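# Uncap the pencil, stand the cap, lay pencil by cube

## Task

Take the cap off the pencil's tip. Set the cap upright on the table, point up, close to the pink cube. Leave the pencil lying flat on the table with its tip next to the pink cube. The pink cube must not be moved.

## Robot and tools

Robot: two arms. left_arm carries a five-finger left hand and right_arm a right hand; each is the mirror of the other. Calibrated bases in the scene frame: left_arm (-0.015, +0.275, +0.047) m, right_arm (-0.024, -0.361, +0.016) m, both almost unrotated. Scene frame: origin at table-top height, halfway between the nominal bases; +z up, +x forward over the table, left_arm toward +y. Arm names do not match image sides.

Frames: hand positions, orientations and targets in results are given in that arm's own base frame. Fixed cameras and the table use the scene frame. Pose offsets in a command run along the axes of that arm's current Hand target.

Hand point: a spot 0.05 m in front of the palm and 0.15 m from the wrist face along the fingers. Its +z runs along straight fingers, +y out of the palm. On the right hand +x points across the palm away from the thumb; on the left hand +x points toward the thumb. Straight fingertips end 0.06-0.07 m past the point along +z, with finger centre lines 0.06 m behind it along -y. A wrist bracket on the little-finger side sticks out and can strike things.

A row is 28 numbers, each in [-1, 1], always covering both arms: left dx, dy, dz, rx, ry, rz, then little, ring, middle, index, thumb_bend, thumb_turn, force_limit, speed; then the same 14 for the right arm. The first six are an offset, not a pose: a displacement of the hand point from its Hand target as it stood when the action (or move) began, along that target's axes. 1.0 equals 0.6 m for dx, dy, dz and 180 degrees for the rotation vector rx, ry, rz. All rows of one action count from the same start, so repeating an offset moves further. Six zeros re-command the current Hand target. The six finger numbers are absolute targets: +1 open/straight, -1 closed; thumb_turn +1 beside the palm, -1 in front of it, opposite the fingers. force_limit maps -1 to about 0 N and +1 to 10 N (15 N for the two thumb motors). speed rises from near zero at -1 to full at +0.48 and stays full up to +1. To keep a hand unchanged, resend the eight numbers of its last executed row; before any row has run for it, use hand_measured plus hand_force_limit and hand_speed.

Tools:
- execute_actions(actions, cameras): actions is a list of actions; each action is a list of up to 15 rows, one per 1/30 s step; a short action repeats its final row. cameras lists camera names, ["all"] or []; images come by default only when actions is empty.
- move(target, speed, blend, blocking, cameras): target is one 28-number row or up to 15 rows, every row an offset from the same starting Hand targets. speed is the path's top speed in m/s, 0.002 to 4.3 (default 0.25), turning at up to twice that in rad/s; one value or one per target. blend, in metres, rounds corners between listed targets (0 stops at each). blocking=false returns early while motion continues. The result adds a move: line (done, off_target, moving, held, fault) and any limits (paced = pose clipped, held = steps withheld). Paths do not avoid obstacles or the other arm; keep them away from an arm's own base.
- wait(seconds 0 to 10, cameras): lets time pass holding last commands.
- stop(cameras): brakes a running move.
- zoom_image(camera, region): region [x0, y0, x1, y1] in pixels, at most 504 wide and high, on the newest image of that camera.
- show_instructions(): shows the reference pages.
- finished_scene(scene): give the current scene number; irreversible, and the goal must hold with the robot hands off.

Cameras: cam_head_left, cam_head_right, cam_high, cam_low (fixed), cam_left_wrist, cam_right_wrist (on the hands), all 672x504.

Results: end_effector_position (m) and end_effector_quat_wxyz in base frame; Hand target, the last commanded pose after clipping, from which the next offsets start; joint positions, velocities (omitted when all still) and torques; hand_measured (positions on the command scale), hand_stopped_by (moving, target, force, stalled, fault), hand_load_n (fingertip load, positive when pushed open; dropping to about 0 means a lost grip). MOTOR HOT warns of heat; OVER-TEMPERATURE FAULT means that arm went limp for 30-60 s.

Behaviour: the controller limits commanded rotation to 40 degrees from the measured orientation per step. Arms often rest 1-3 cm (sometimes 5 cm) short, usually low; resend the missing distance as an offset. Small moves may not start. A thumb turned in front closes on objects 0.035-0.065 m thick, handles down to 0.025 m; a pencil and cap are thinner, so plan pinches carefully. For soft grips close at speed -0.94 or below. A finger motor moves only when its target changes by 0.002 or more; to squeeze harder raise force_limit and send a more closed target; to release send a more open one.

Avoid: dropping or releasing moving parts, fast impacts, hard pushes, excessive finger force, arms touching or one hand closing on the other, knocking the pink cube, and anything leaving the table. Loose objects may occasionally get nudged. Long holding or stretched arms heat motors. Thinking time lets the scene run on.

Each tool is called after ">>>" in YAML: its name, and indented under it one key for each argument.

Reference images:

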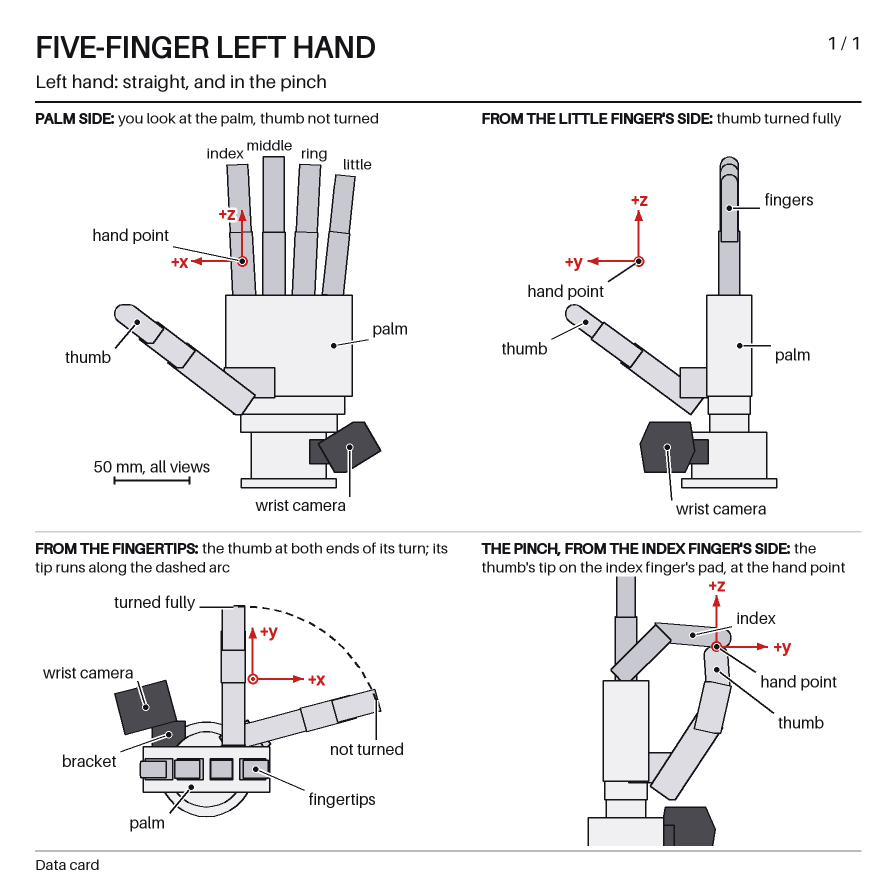

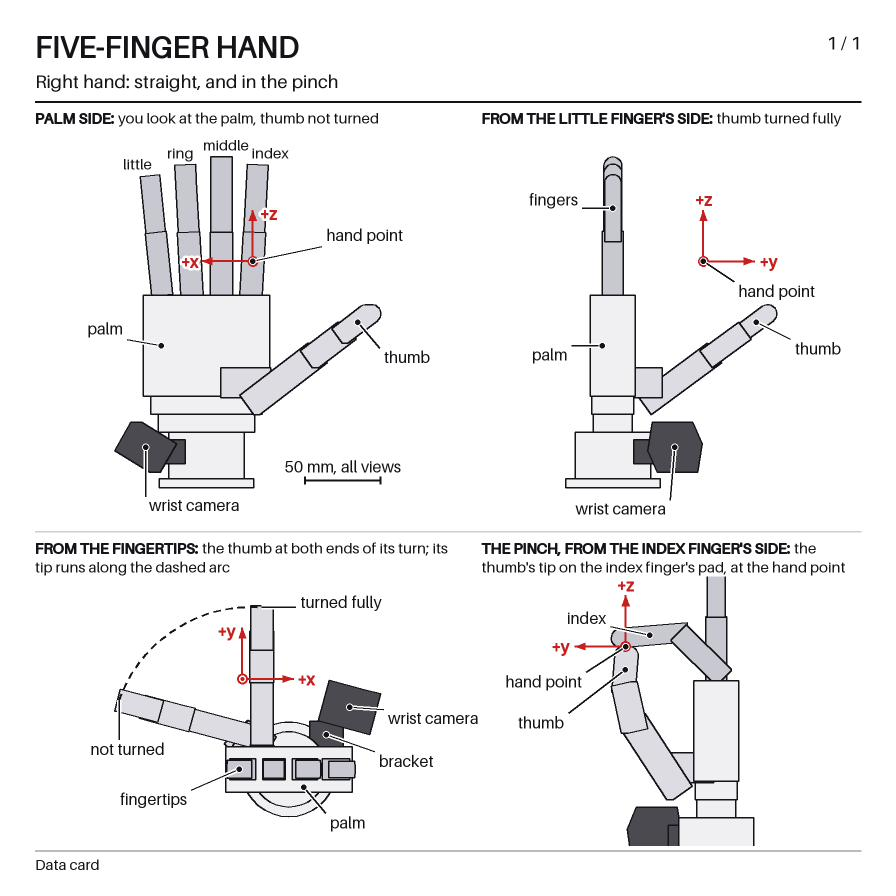

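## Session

>>> execute_actions:
  actions: []

>>> zoom_image:
  camera: "cam_head_left"
  region: [80, 130, 480, 430]

>>> zoom_image:
  camera: "cam_high"
  region: [280, 100, 620, 440]

Scene clock: 0.00 s.
left_arm: end_effector_position=(+0.1445, +0.0695, +0.0971) hand_measured=(+1.000, +1.000, +1.000, +1.000, +1.000, +1.000) hand_load_n=(+0.0, +0.0, +0.0, +0.0, +0.0, +0.0) hand_stopped_by=(target, target, target, target, target, target) hand_force_limit=0.00 hand_speed=-0.80 end_effector_quat_wxyz=(+0.028, +0.682, -0.676, -0.277) | right_arm: end_effector_position=(+0.3961, +0.3840, +0.1702) hand_measured=(+1.000, +1.000, +1.000, +1.000, +1.000, +1.000) hand_load_n=(+0.0, +0.0, +0.0, +0.0, +0.0, +0.0) hand_stopped_by=(target, target, target, target, target, target) hand_force_limit=0.00 hand_speed=-0.80 end_effector_quat_wxyz=(-0.168, -0.284, +0.924, +0.196)
Joint positions: left_arm=[0.136 1.305 0.757 -1.431 -0.401 0.042] | right_arm=[0.509 1.869 1.647 -1.617 -0.453 1.422]
Joint velocities: within noise
Joint torques (N m): no reading
Heat: left arm: hottest elbow 34 °C; right arm: hottest elbow 34 °C.
Hand target: left_arm +0.1501, +0.0702, +0.0992; +0.024, +0.684, -0.676, -0.274 | right_arm +0.4015, +0.3870, +0.1740; -0.161, -0.285, +0.924, +0.197
camera_calibration:
cam_left_wrist: T_world_to_cam=[[0.843514, -0.152089, -0.515124, -0.0569682], [-0.025047, -0.969167, 0.24513, 0.0476247], [-0.536523, -0.193868, -0.821315, 0.28674], [0, 0, 0, 1]] pos_world=[0.203089, 0.0930818, 0.194484]
cam_right_wrist: T_world_to_cam=[[-0.644623, 0.546818, 0.534276, -0.0517457], [0.76405, 0.484776, 0.425699, -0.569661], [-0.0262246, 0.682629, -0.730294, -0.0121458], [0, 0, 0, 1]] pos_world=[0.401575, 0.312744, 0.26128]

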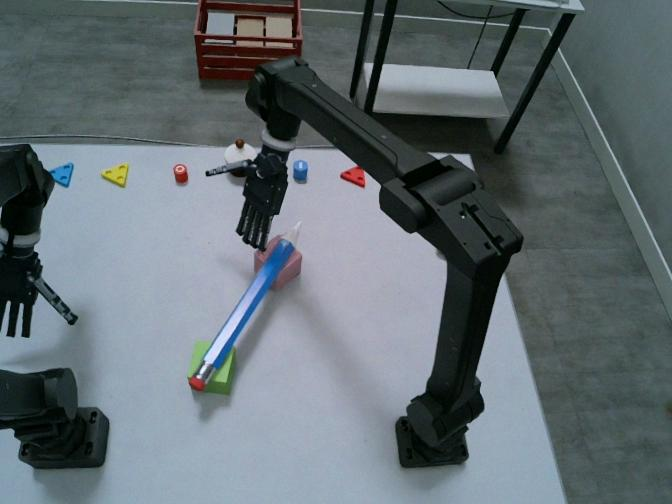

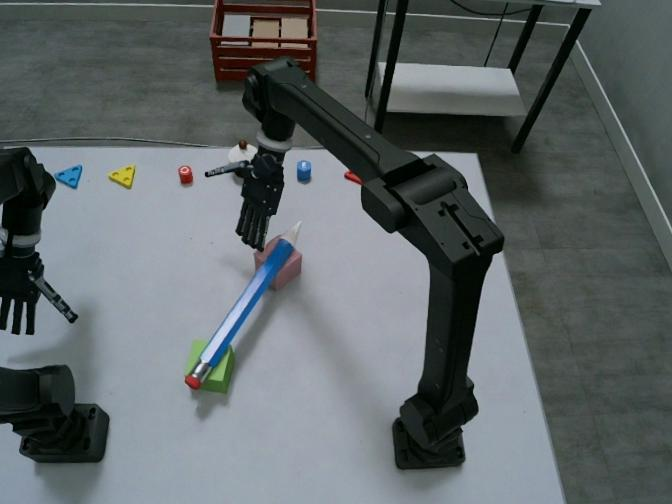

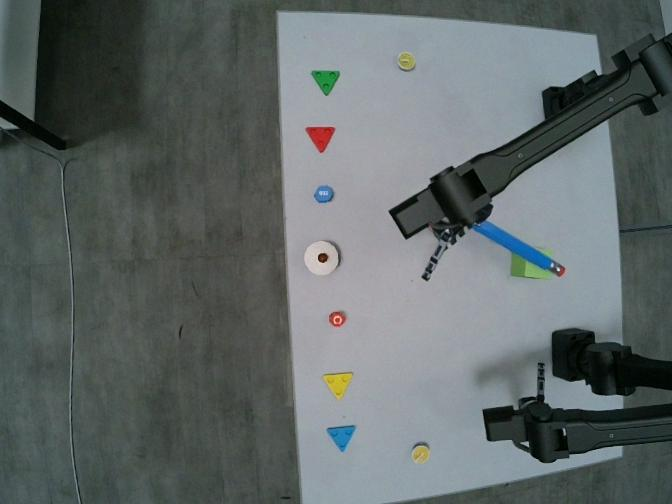

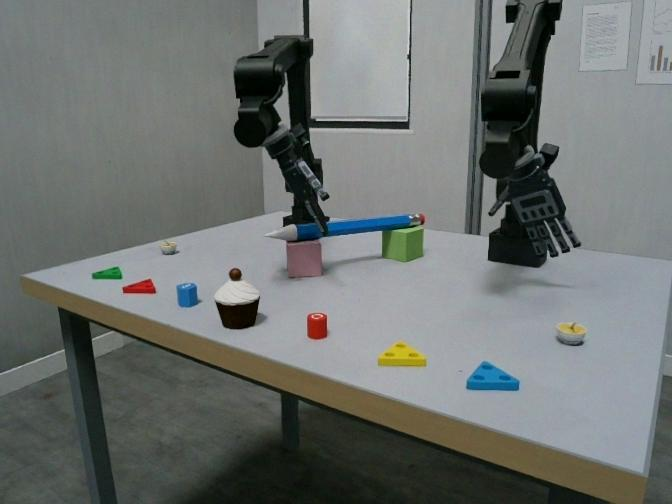

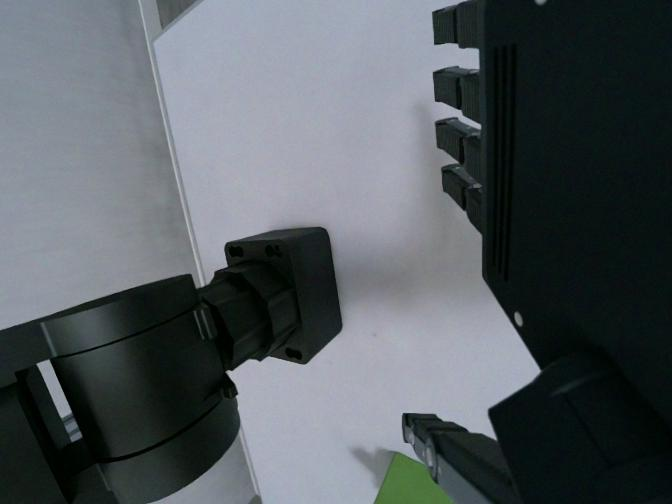

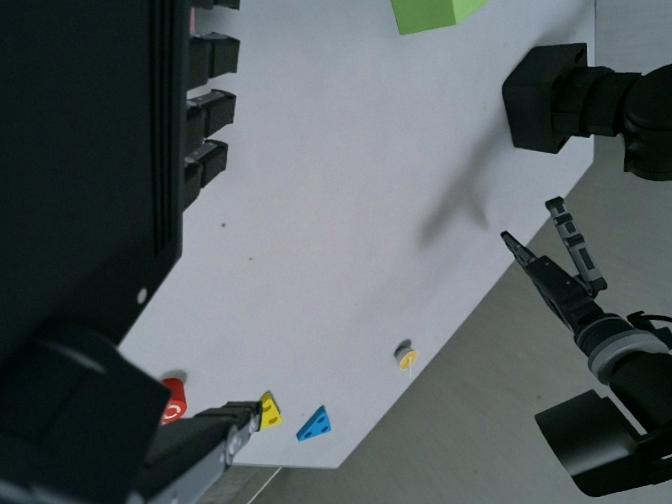

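Scaled by 1.260 from the camera's 672x504 image, which has a finer 960x720 frame.

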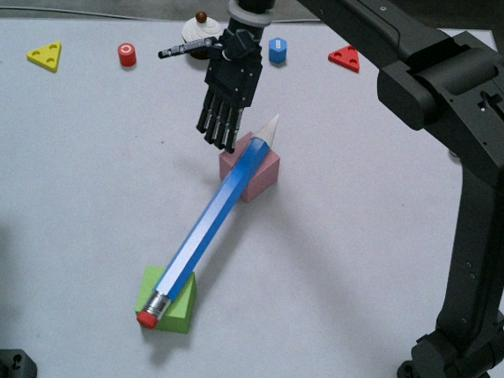

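Scaled by 1.482 from the camera's 672x504 image, which has a finer 960x720 frame.

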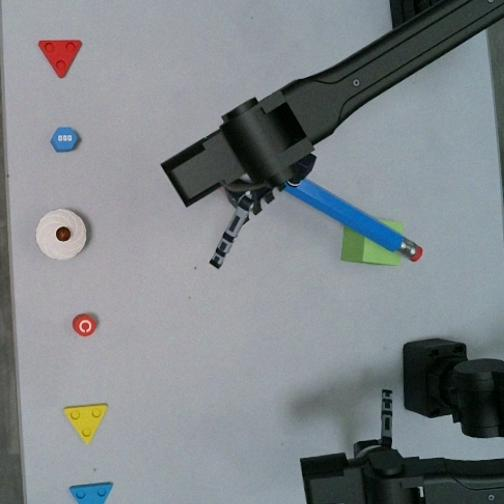

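>>> zoom_image:
  camera: "cam_head_left"
  region: [230, 200, 330, 300]

>>> zoom_image:
  camera: "cam_head_right"
  region: [230, 200, 330, 300]

>>> zoom_image:
  camera: "cam_low"
  region: [240, 180, 440, 300]

>>> zoom_image:
  camera: "cam_head_left"
  region: [160, 310, 280, 410]

Scaled by 5.040 from the camera's 672x504 image, which has a finer 960x720 frame.

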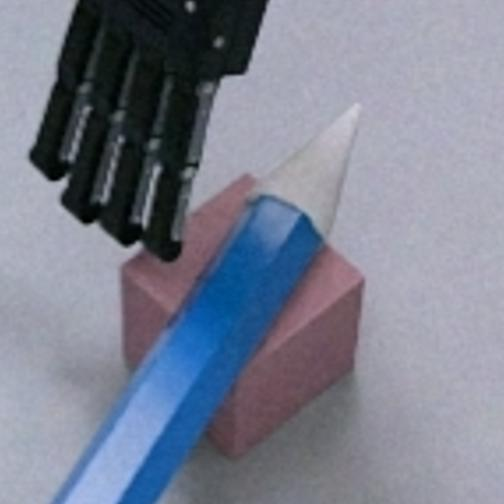

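Scaled by 5.040 from the camera's 672x504 image, which has a finer 960x720 frame.

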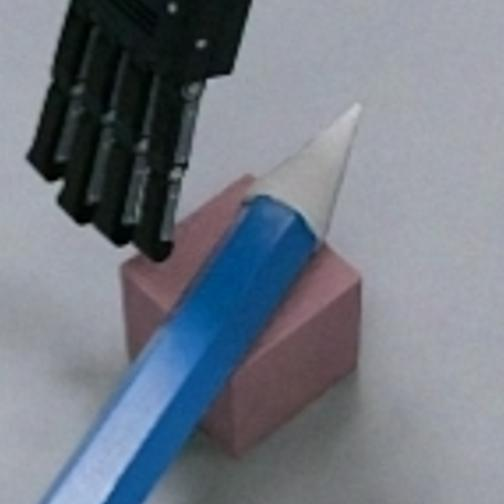

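Scaled by 2.520 from the camera's 672x504 image, which has a finer 960x720 frame.

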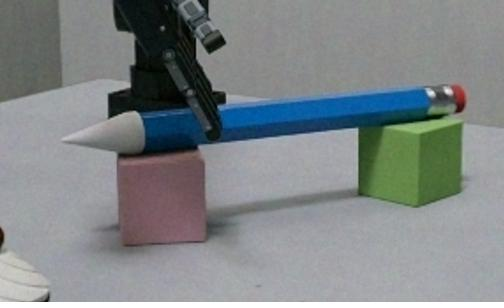

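Scaled by 4.200 from the camera's 672x504 image, which has a finer 960x720 frame.

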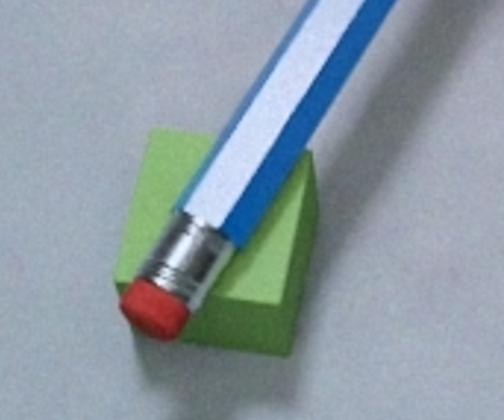

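>>> move:
  target:
    - [0.1743,0.043,-0.2465,0.1757,0.0963,0.3297,0.3,0.3,0.3,0.3,1,-1,0.0,0.3,0.1233,-0.0402,-0.1097,0.15,-0.08,-0.3,1,1,0.1,0.1,1,-1,0.0,0.3]
    - [0.5627,-0.0127,-0.3337,0.3514,0.1926,0.6594,0.3,0.3,0.3,0.3,1,-1,0.0,0.3,0.2598,-0.1992,-0.0795,0.3249,-0.173,-0.664,1,1,0.1,0.1,1,-1,0.0,0.3]
  speed: 0.4
  blend: 0.04
  cameras: ["all"]

Scene clock: 41.83 s.
left_arm: end_effector_position=(+0.2033, -0.2970, +0.1391) hand_measured=(+0.300, +0.300, +0.300, +0.300, +1.000, -1.000) hand_load_n=(+0.0, +0.0, +0.0, +0.0, +0.0, +0.5) hand_stopped_by=(target, target, target, target, target, target) hand_force_limit=0.00 hand_speed=0.30 end_effector_quat_wxyz=(-0.110, +0.210, +0.901, -0.362) | right_arm: end_effector_position=(+0.3528, +0.1947, +0.1901) hand_measured=(+1.000, +1.000, +0.100, +0.100, +1.000, -1.000) hand_load_n=(+0.0, +0.0, +0.0, +0.0, -0.5, +0.0) hand_stopped_by=(target, target, target, target, target, target) hand_force_limit=0.00 hand_speed=0.30 end_effector_quat_wxyz=(-0.407, +0.880, -0.225, +0.095)
Joint positions: left_arm=[-0.69 1.313 0.986 -1.083 0.762 1.274] | right_arm=[0.249 1.134 0.917 -0.694 -0.602 -0.61]
Joint torques (N m): left_arm=[1.14 -8 10.88 0.99 0.59 -0.01] | right_arm=[0.26 -6.3 8.76 1.65 -0.65 -0.07]
Heat: left arm: hottest elbow 38 °C; right arm: hottest elbow 41 °C.
Hand target: left_arm +0.2170, -0.3132, +0.1504; -0.094, +0.227, +0.896, -0.371 | right_arm +0.3541, +0.1910, +0.1899; -0.409, +0.879, -0.222, +0.103
Off the commanded pose: left_arm 0.024 m, 3 deg | right_arm 0.004 m, 1 deg.
move: off_target (left_arm)
camera_calibration:
cam_left_wrist: T_world_to_cam=[[-0.532735, -0.526828, 0.662303, -0.135906], [-0.488474, 0.830498, 0.267706, 0.309127], [-0.691076, -0.180901, -0.699777, 0.300062], [0, 0, 0, 1]] pos_world=[0.285964, -0.274047, 0.217232]
cam_right_wrist: T_world_to_cam=[[-0.0665284, -0.711338, -0.699694, 0.28885], [-0.968865, -0.121553, 0.215697, 0.316021], [-0.238484, 0.692259, -0.681104, 0.194191], [0, 0, 0, 1]] pos_world=[0.371709, 0.109453, 0.266206]

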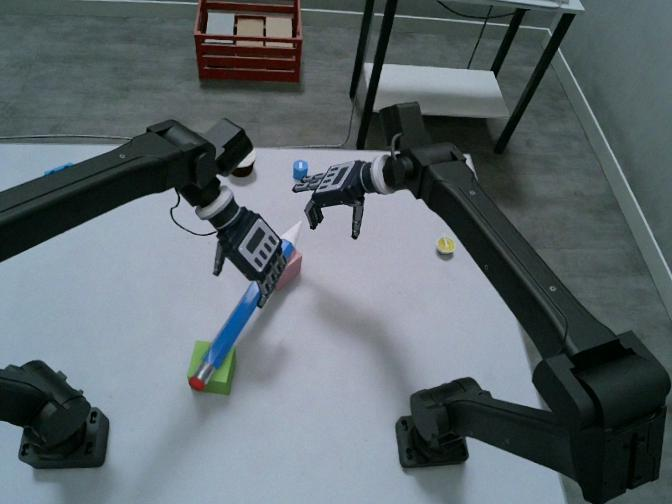

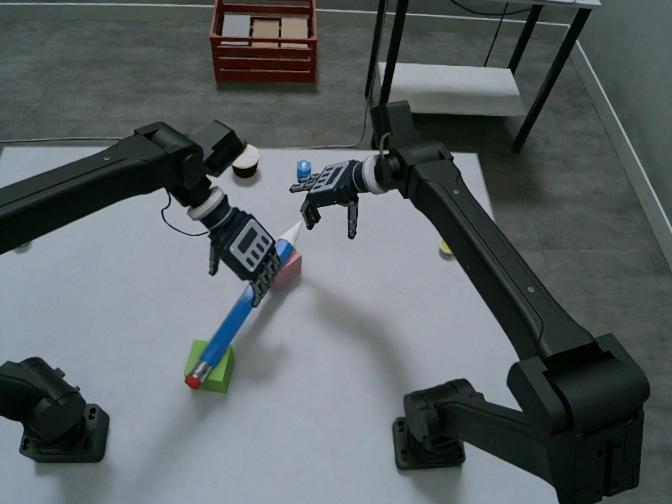

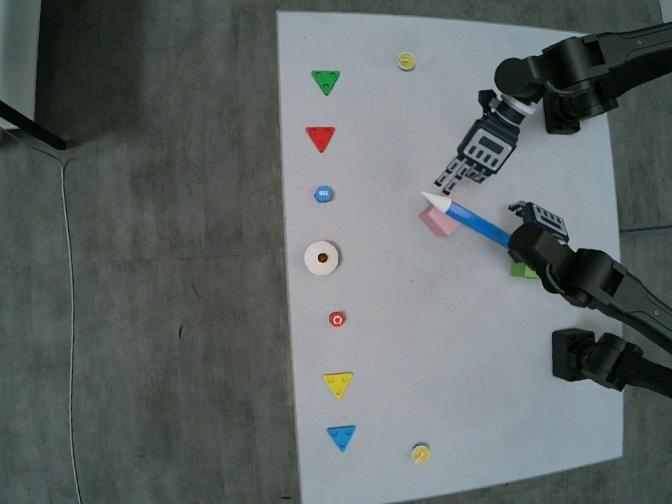

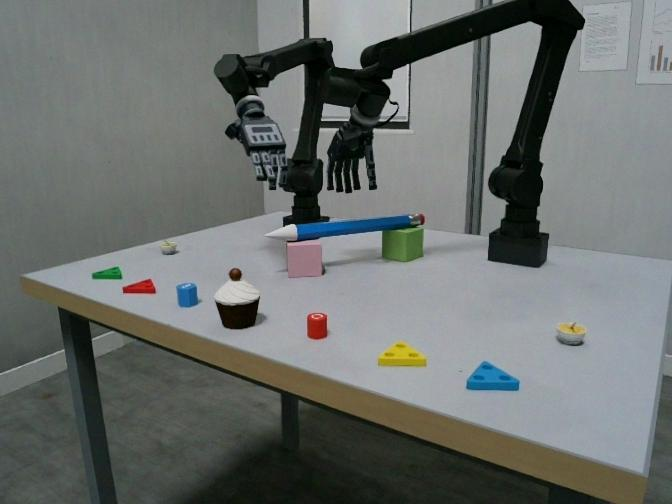

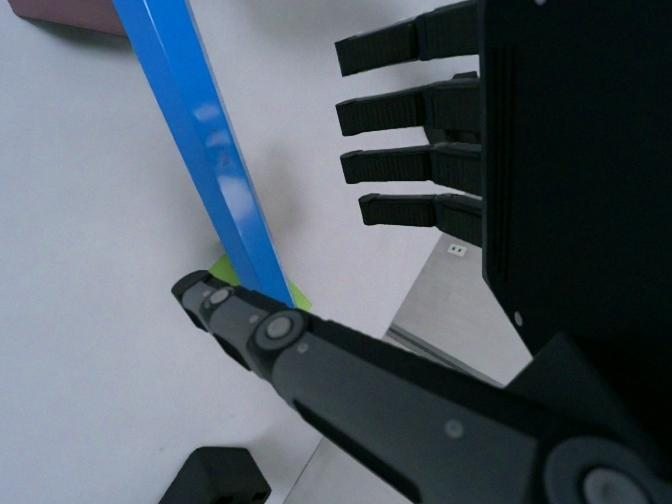

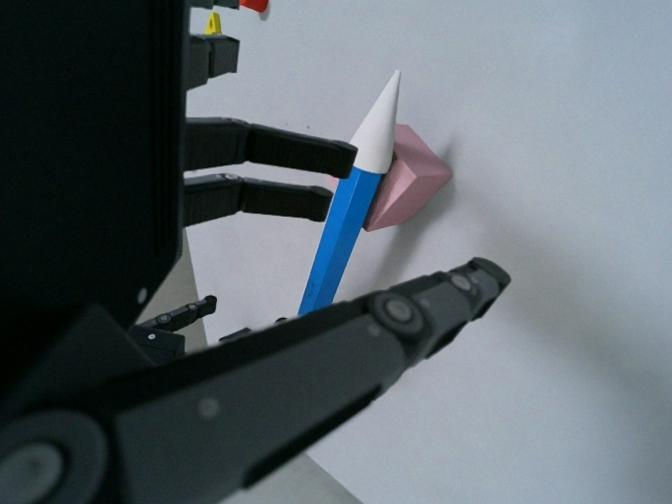

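>>> move:
  target: [0.003,0.165,0.064,0,0.0065,0.0065,0.7,0.7,0.7,0.7,1,-1,0.0,0.3,0,0,0,0,0,0,1,1,0.1,0.1,1,-1,0.0,0.3]
  speed: 0.2
  cameras: ["cam_left_wrist","cam_head_left"]

Scene clock: 53.40 s.
left_arm: end_effector_position=(+0.2341, -0.2777, +0.0606) hand_measured=(+0.700, +0.700, +0.700, +0.700, +1.000, -1.000) hand_load_n=(+0.0, +0.0, +0.0, -0.5, +0.0, +0.0) hand_stopped_by=(target, target, target, target, target, target) hand_force_limit=0.00 hand_speed=0.30 end_effector_quat_wxyz=(-0.097, +0.242, +0.892, -0.369) | right_arm: end_effector_position=(+0.3528, +0.1947, +0.1901) hand_measured=(+1.000, +1.000, +0.100, +0.100, +1.000, -1.000) hand_load_n=(+0.0, +0.0, +0.0, +0.0, +0.0, +0.0) hand_stopped_by=(target, target, target, target, target, target) hand_force_limit=0.00 hand_speed=0.30 end_effector_quat_wxyz=(-0.407, +0.880, -0.225, +0.095)
Joint positions: left_arm=[-0.6 1.445 0.894 -0.941 0.781 1.467] | right_arm=[0.249 1.134 0.917 -0.694 -0.602 -0.611]
Joint torques (N m): left_arm=[2.61 -9.17 5.97 0.88 0.62 0.01] | right_arm=[-0.09 -5.83 8.83 1.74 -0.61 -0.1]
Heat: left arm: hottest elbow 39 °C; right arm: hottest elbow 43 °C.
Hand target: left_arm +0.2359, -0.2746, +0.0532; -0.099, +0.239, +0.892, -0.369 | right_arm +0.3541, +0.1910, +0.1899; -0.409, +0.879, -0.222, +0.103
Off the commanded pose: left_arm 0.008 m, 0 deg | right_arm 0.004 m, 1 deg.
move: done
camera_calibration:
cam_left_wrist: T_world_to_cam=[[-0.584291, -0.477765, 0.656007, -0.031326], [-0.456549, 0.86181, 0.221012, 0.333237], [-0.670945, -0.170363, -0.721671, 0.269468], [0, 0, 0, 1]] pos_world=[0.314634, -0.256246, 0.141368]
Images, in order (width x height): cam_head_left 672x504, cam_left_wrist 672x504.

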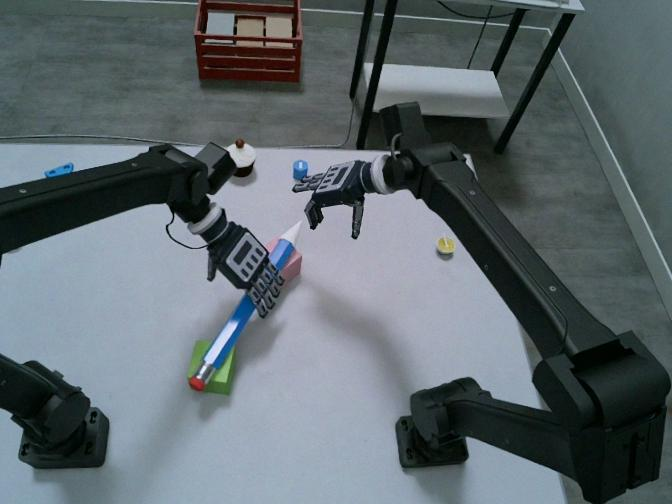

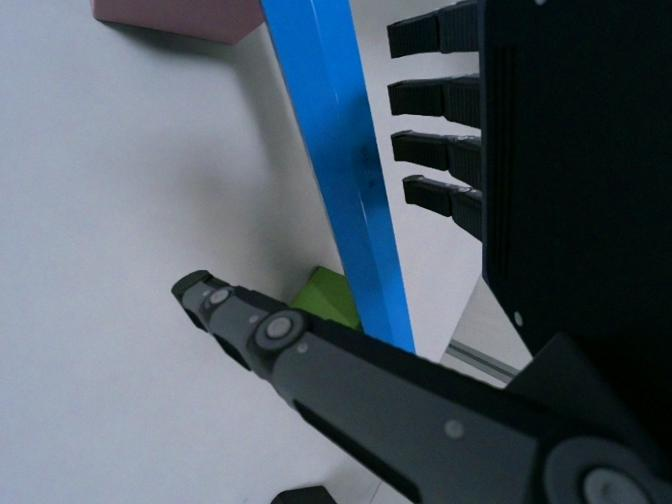

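>>> move:
  target: [-0.0005,0.0042,0.0912,0,0,0,0.7,0.7,0.7,0.7,1,-1,0.0,0.3,0,0,0,0,0,0,1,1,0.1,0.1,1,-1,0.0,0.3]
  speed: 0.12
  cameras: ["cam_left_wrist","cam_low"]

>>> zoom_image:
  camera: "cam_low"
  region: [260, 160, 460, 310]

Scene clock: 58.80 s.
left_arm: end_effector_position=(+0.2249, -0.3079, +0.0221) hand_measured=(+0.700, +0.700, +0.700, +0.700, +1.000, -1.000) hand_load_n=(+0.0, +0.0, -0.5, +0.0, +0.0, +0.0) hand_stopped_by=(target, target, target, target, target, target) hand_force_limit=0.00 hand_speed=0.30 end_effector_quat_wxyz=(-0.088, +0.243, +0.890, -0.375) | right_arm: end_effector_position=(+0.3528, +0.1947, +0.1901) hand_measured=(+1.000, +1.000, +0.100, +0.100, +1.000, -1.000) hand_load_n=(+0.0, +0.0, +0.0, +0.0, +0.0, +0.0) hand_stopped_by=(target, target, target, target, target, target) hand_force_limit=0.00 hand_speed=0.30 end_effector_quat_wxyz=(-0.407, +0.880, -0.225, +0.095)
Joint positions: left_arm=[-0.677 1.512 0.841 -0.722 0.775 1.353] | right_arm=[0.249 1.134 0.917 -0.694 -0.602 -0.611]
Joint torques (N m): left_arm=[1.03 -9.58 5.33 1.06 0.43 -0.25] | right_arm=[-0.09 -6.12 8.54 1.74 -0.6 -0.08]
Heat: left arm: hottest elbow 39 °C; right arm: hottest elbow 43 °C.
Hand target: left_arm +0.2178, -0.3068, +0.0129; -0.099, +0.239, +0.892, -0.369 | right_arm +0.3541, +0.1910, +0.1899; -0.409, +0.879, -0.222, +0.103
Off the commanded pose: left_arm 0.012 m, 1 deg | right_arm 0.004 m, 1 deg.
move: off_target (left_arm)
camera_calibration:
cam_left_wrist: T_world_to_cam=[[-0.590798, -0.470448, 0.655467, -0.0221093], [-0.463393, 0.862903, 0.201657, 0.365846], [-0.660474, -0.1846, -0.727803, 0.22378], [0, 0, 0, 1]] pos_world=[0.304269, -0.284781, 0.103584]
Images, in order (width x height): cam_low 672x504, cam_left_wrist 672x504.

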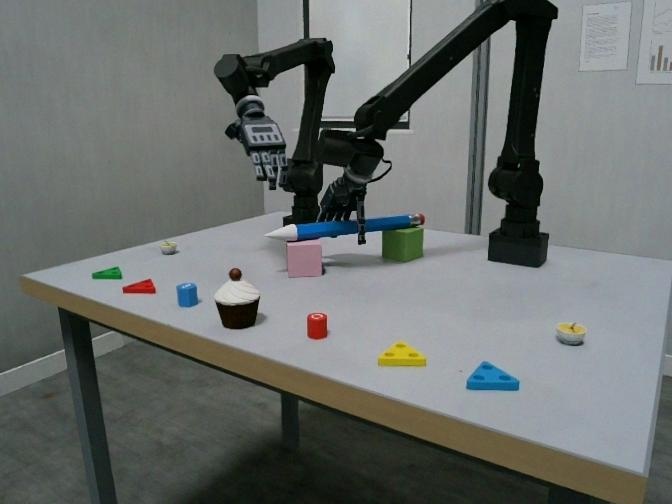

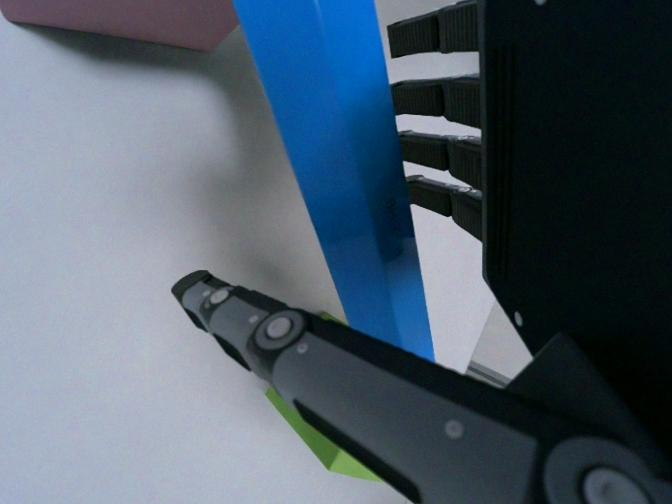

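Scaled by 2.520 from the camera's 672x504 image, which has a finer 960x720 frame.

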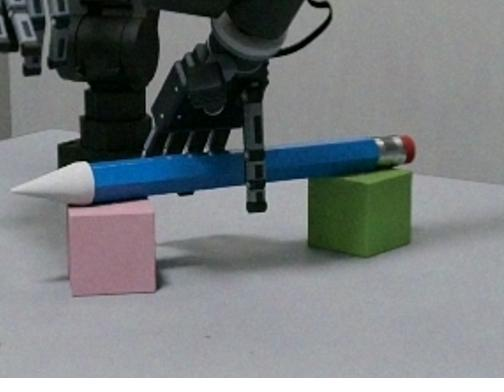

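>>> execute_actions:
  actions:
    - [[0,0,0,0,0,0,-0.05,-0.05,-0.05,-0.05,1,-1,-0.5,0.0,0,0,0,0,0,0,1,1,0.1,0.1,1,-1,0.0,0.3]]
  cameras: ["cam_left_wrist"]

Scene clock: 61.73 s.
left_arm: end_effector_position=(+0.2249, -0.3078, +0.0221) hand_measured=(-0.050, -0.050, -0.050, -0.050, +1.000, -1.000) hand_load_n=(+0.0, +0.0, +0.0, +0.0, +0.0, +0.0) hand_stopped_by=(target, target, target, target, target, target) hand_force_limit=-0.50 hand_speed=0.00 end_effector_quat_wxyz=(-0.088, +0.242, +0.891, -0.374) | right_arm: end_effector_position=(+0.3528, +0.1947, +0.1901) hand_measured=(+1.000, +1.000, +0.100, +0.100, +1.000, -1.000) hand_load_n=(+0.0, +0.0, +0.0, +0.0, +0.0, +0.0) hand_stopped_by=(target, target, target, target, target, target) hand_force_limit=0.00 hand_speed=0.30 end_effector_quat_wxyz=(-0.407, +0.880, -0.225, +0.095)
Joint positions: left_arm=[-0.677 1.512 0.841 -0.722 0.774 1.353] | right_arm=[0.249 1.134 0.917 -0.694 -0.602 -0.611]
Joint torques (N m): left_arm=[1.08 -9.58 5.3 1.05 0.44 -0.22] | right_arm=[-0.38 -6.01 8.9 1.74 -0.62 -0.08]
Heat: left arm: hottest elbow 39 °C; right arm: hottest elbow 43 °C.
Hand target: left_arm +0.2178, -0.3068, +0.0129; -0.099, +0.239, +0.892, -0.369 | right_arm +0.3541, +0.1910, +0.1899; -0.409, +0.879, -0.222, +0.103
Off the commanded pose: left_arm 0.012 m, 1 deg | right_arm 0.004 m, 1 deg.
camera_calibration:
cam_left_wrist: T_world_to_cam=[[-0.590541, -0.471416, 0.655003, -0.0223657], [-0.463992, 0.862415, 0.202365, 0.365728], [-0.660283, -0.184411, -0.728024, 0.223818], [0, 0, 0, 1]] pos_world=[0.30427, -0.284679, 0.103583]
Images, in order (width x height): cam_left_wrist 672x504.

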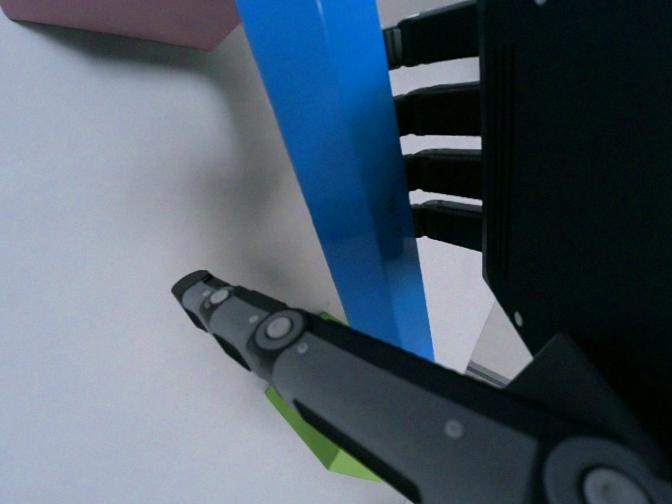

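>>> execute_actions:
  actions:
    - [[0,0,0,0,0,0,-0.3,-0.3,-0.3,-0.3,0.3,-1,-0.4,-0.7,0,0,0,0,0,0,1,1,0.1,0.1,1,-1,0.0,0.3]]
  cameras: ["cam_left_wrist"]

Scene clock: 64.30 s.
left_arm: end_effector_position=(+0.2242, -0.3065, +0.0201) hand_measured=(-0.300, -0.300, -0.300, -0.300, +0.320, -1.000) hand_load_n=(+0.5, +1.0, +1.0, +0.5, +5.5, +0.5) hand_stopped_by=(target, target, target, target, force, target) hand_force_limit=-0.40 hand_speed=-0.70 end_effector_quat_wxyz=(-0.090, +0.242, +0.892, -0.372) | right_arm: end_effector_position=(+0.3528, +0.1947, +0.1901) hand_measured=(+1.000, +1.000, +0.100, +0.100, +1.000, -1.000) hand_load_n=(+0.0, +0.0, +0.0, +0.0, +0.0, +0.0) hand_stopped_by=(target, target, target, target, target, target) hand_force_limit=0.00 hand_speed=0.30 end_effector_quat_wxyz=(-0.407, +0.880, -0.225, +0.095)
Joint positions: left_arm=[-0.678 1.514 0.838 -0.721 0.77 1.353] | right_arm=[0.249 1.134 0.917 -0.694 -0.602 -0.611]
Joint torques (N m): left_arm=[1.14 -9.82 5.45 1.03 0.58 -0.21] | right_arm=[0.03 -6.07 8.72 1.72 -0.6 -0.11]
Heat: left arm: hottest elbow 39 °C; right arm: hottest elbow 44 °C.
Hand target: left_arm +0.2177, -0.3067, +0.0128; -0.099, +0.239, +0.892, -0.369 | right_arm +0.3541, +0.1910, +0.1899; -0.409, +0.879, -0.222, +0.103
Off the commanded pose: left_arm 0.010 m, 1 deg | right_arm 0.004 m, 1 deg.
camera_calibration:
cam_left_wrist: T_world_to_cam=[[-0.589591, -0.475372, 0.652996, -0.0222325], [-0.463948, 0.861104, 0.207971, 0.364197], [-0.661161, -0.180338, -0.728247, 0.223556], [0, 0, 0, 1]] pos_world=[0.303667, -0.283865, 0.101579]
Images, in order (width x height): cam_left_wrist 672x504.

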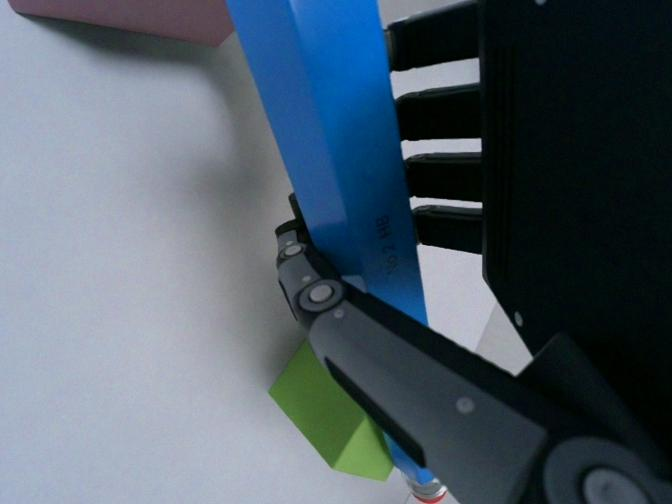

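>>> execute_actions:
  actions:
    - [[0,0,0,0,0,0,-0.3,-0.3,-0.3,-0.3,-0.4,-1,0.5,-0.9,0,0,0,0,0,0,1,1,0.1,0.1,1,-1,0.0,0.3]]
  cameras: ["cam_left_wrist"]

Scene clock: 66.27 s.
left_arm: end_effector_position=(+0.2242, -0.3065, +0.0201) hand_measured=(-0.300, -0.300, -0.300, -0.300, +0.308, -1.000) hand_load_n=(+0.5, +1.5, +1.5, +1.0, +10.5, +1.0) hand_stopped_by=(target, target, target, target, force, target) hand_force_limit=0.50 hand_speed=-0.90 end_effector_quat_wxyz=(-0.090, +0.242, +0.892, -0.372) | right_arm: end_effector_position=(+0.3528, +0.1947, +0.1901) hand_measured=(+1.000, +1.000, +0.100, +0.100, +1.000, -1.000) hand_load_n=(+0.0, +0.0, +0.0, +0.0, +0.0, +0.0) hand_stopped_by=(target, target, target, target, target, target) hand_force_limit=0.00 hand_speed=0.30 end_effector_quat_wxyz=(-0.407, +0.880, -0.225, +0.095)
Joint positions: left_arm=[-0.678 1.514 0.838 -0.721 0.77 1.353] | right_arm=[0.249 1.134 0.917 -0.694 -0.602 -0.611]
Joint torques (N m): left_arm=[1.14 -9.76 5.46 1.03 0.58 -0.21] | right_arm=[-0.15 -6.01 8.66 1.83 -0.64 -0.1]
Heat: left arm: hottest elbow 39 °C; right arm: hottest elbow 44 °C.
Hand target: left_arm +0.2177, -0.3067, +0.0128; -0.099, +0.239, +0.892, -0.369 | right_arm +0.3541, +0.1910, +0.1899; -0.409, +0.879, -0.222, +0.103
Off the commanded pose: left_arm 0.010 m, 1 deg | right_arm 0.004 m, 1 deg.
camera_calibration:
cam_left_wrist: T_world_to_cam=[[-0.589591, -0.475372, 0.652996, -0.0222325], [-0.463948, 0.861104, 0.207971, 0.364197], [-0.661161, -0.180338, -0.728247, 0.223556], [0, 0, 0, 1]] pos_world=[0.303667, -0.283865, 0.101579]
Images, in order (width x height): cam_left_wrist 672x504.

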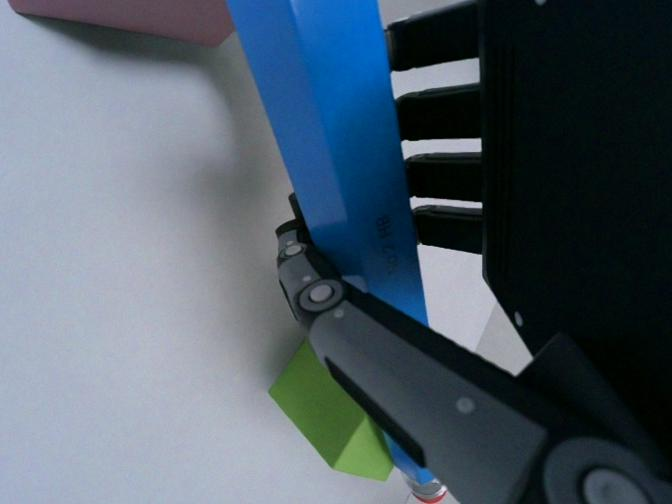

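>>> execute_actions:
  actions:
    - [[0,0,0,0,0,0,-0.45,-0.45,-0.45,-0.45,-0.4,-1,0.0,-0.92,0,0,0,0,0,0,1,1,0.1,0.1,1,-1,0.0,0.3]]
  cameras: ["cam_left_wrist"]

Scene clock: 68.73 s.
left_arm: end_effector_position=(+0.2241, -0.3065, +0.0200) hand_measured=(-0.450, -0.388, -0.306, -0.374, +0.308, -1.000) hand_load_n=(+1.0, +0.0, +5.5, +0.0, +10.5, +1.0) hand_stopped_by=(target, force, force, force, force, target) hand_force_limit=0.00 hand_speed=-0.92 end_effector_quat_wxyz=(-0.090, +0.241, +0.892, -0.372) | right_arm: end_effector_position=(+0.3528, +0.1947, +0.1901) hand_measured=(+1.000, +1.000, +0.100, +0.100, +1.000, -1.000) hand_load_n=(+0.0, +0.0, +0.0, -0.5, +0.0, +0.0) hand_stopped_by=(target, target, target, target, target, target) hand_force_limit=0.00 hand_speed=0.30 end_effector_quat_wxyz=(-0.407, +0.880, -0.225, +0.095)
Joint positions: left_arm=[-0.678 1.515 0.838 -0.721 0.77 1.351] | right_arm=[0.249 1.134 0.917 -0.694 -0.602 -0.611]
Joint torques (N m): left_arm=[1.14 -9.76 5.45 1.03 0.58 -0.21] | right_arm=[-0.21 -6.01 8.69 1.66 -0.59 -0.1]
Heat: left arm: hottest elbow 39 °C; right arm: hottest elbow 44 °C.
Hand target: left_arm +0.2177, -0.3068, +0.0128; -0.099, +0.239, +0.892, -0.369 | right_arm +0.3541, +0.1910, +0.1899; -0.409, +0.879, -0.222, +0.103
Off the commanded pose: left_arm 0.010 m, 1 deg | right_arm 0.004 m, 1 deg.
camera_calibration:
cam_left_wrist: T_world_to_cam=[[-0.588561, -0.476263, 0.653276, -0.0227612], [-0.464459, 0.86059, 0.208955, 0.364125], [-0.66172, -0.180437, -0.727715, 0.223569], [0, 0, 0, 1]] pos_world=[0.303665, -0.283863, 0.101478]
Images, in order (width x height): cam_left_wrist 672x504.

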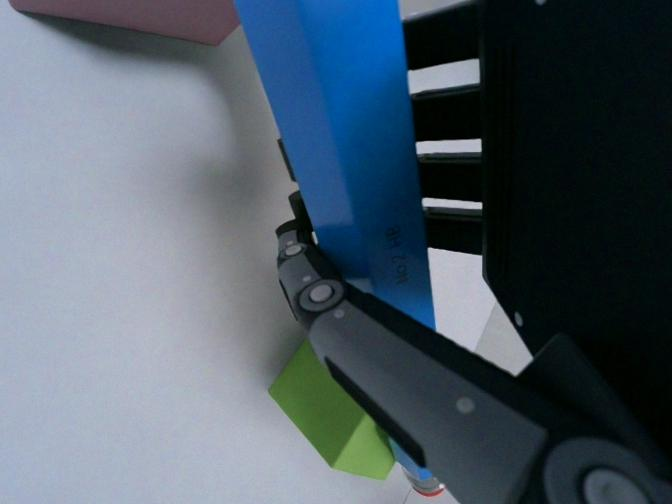

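>>> execute_actions:
  actions:
    - [[0,0,0,0,0,0,-0.55,-0.5,-0.45,-0.5,-0.5,-1,0.6,-0.92,0,0,0,0,0,0,1,1,0.1,0.1,1,-1,0.0,0.3]]
  cameras: ["cam_left_wrist","cam_low"]

>>> zoom_image:
  camera: "cam_low"
  region: [260, 160, 460, 310]

Scene clock: 74.80 s.
left_arm: end_effector_position=(+0.2241, -0.3065, +0.0200) hand_measured=(-0.550, -0.500, -0.306, -0.408, +0.306, -1.000) hand_load_n=(+1.0, +0.0, +4.5, +9.0, +12.5, +0.5) hand_stopped_by=(target, target, force, force, force, target) hand_force_limit=0.60 hand_speed=-0.92 end_effector_quat_wxyz=(-0.090, +0.241, +0.892, -0.372) | right_arm: end_effector_position=(+0.3528, +0.1947, +0.1901) hand_measured=(+1.000, +1.000, +0.100, +0.100, +1.000, -1.000) hand_load_n=(+0.0, +0.0, +0.0, +0.0, +0.0, +0.0) hand_stopped_by=(target, target, target, target, target, target) hand_force_limit=0.00 hand_speed=0.30 end_effector_quat_wxyz=(-0.407, +0.880, -0.225, +0.095)
Joint positions: left_arm=[-0.678 1.515 0.838 -0.721 0.77 1.351] | right_arm=[0.249 1.134 0.917 -0.694 -0.602 -0.611]
Joint torques (N m): left_arm=[1.32 -9.82 5.52 1.03 0.58 -0.15] | right_arm=[-0.03 -5.89 8.73 1.73 -0.58 -0.09]
Heat: left arm: hottest elbow 38 °C; right arm: hottest elbow 44 °C.
Hand target: left_arm +0.2177, -0.3068, +0.0128; -0.099, +0.239, +0.892, -0.369 | right_arm +0.3541, +0.1910, +0.1899; -0.409, +0.879, -0.222, +0.103
Off the commanded pose: left_arm 0.010 m, 1 deg | right_arm 0.004 m, 1 deg.
camera_calibration:
cam_left_wrist: T_world_to_cam=[[-0.588561, -0.476263, 0.653276, -0.0227612], [-0.464459, 0.86059, 0.208955, 0.364125], [-0.66172, -0.180437, -0.727715, 0.223569], [0, 0, 0, 1]] pos_world=[0.303665, -0.283863, 0.101478]
Images, in order (width x height): cam_low 672x504, cam_left_wrist 672x504.

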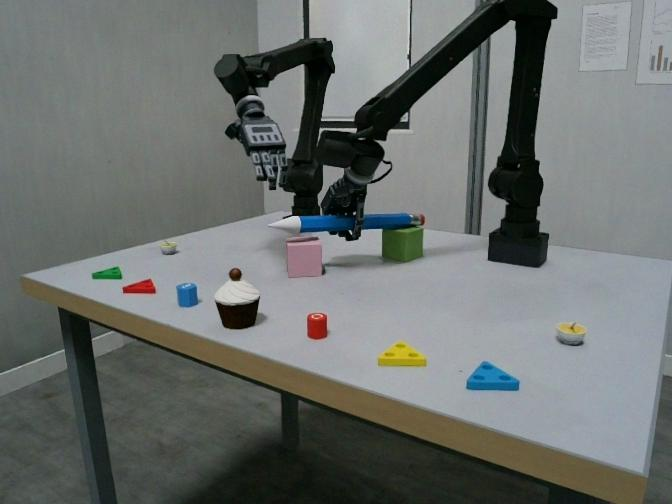

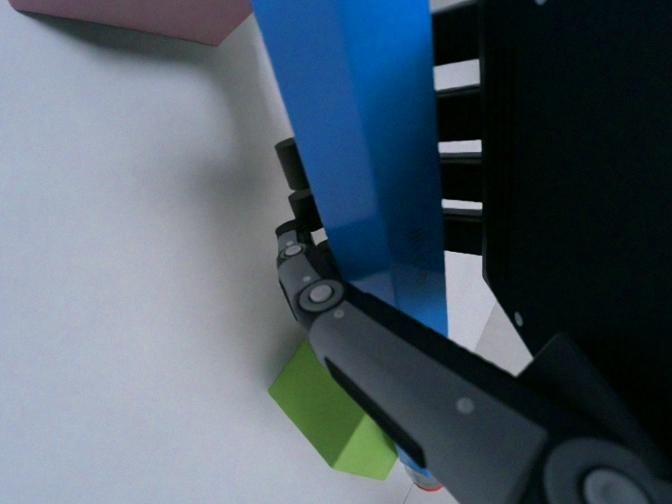

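Scaled by 2.520 from the camera's 672x504 image, which has a finer 960x720 frame.

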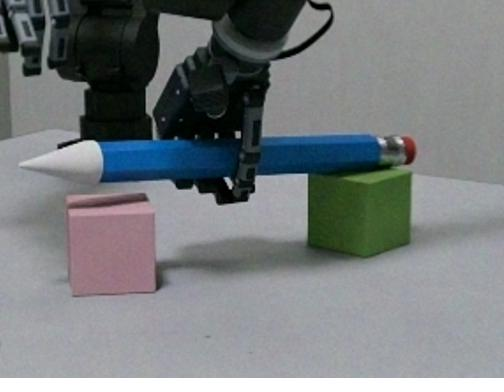

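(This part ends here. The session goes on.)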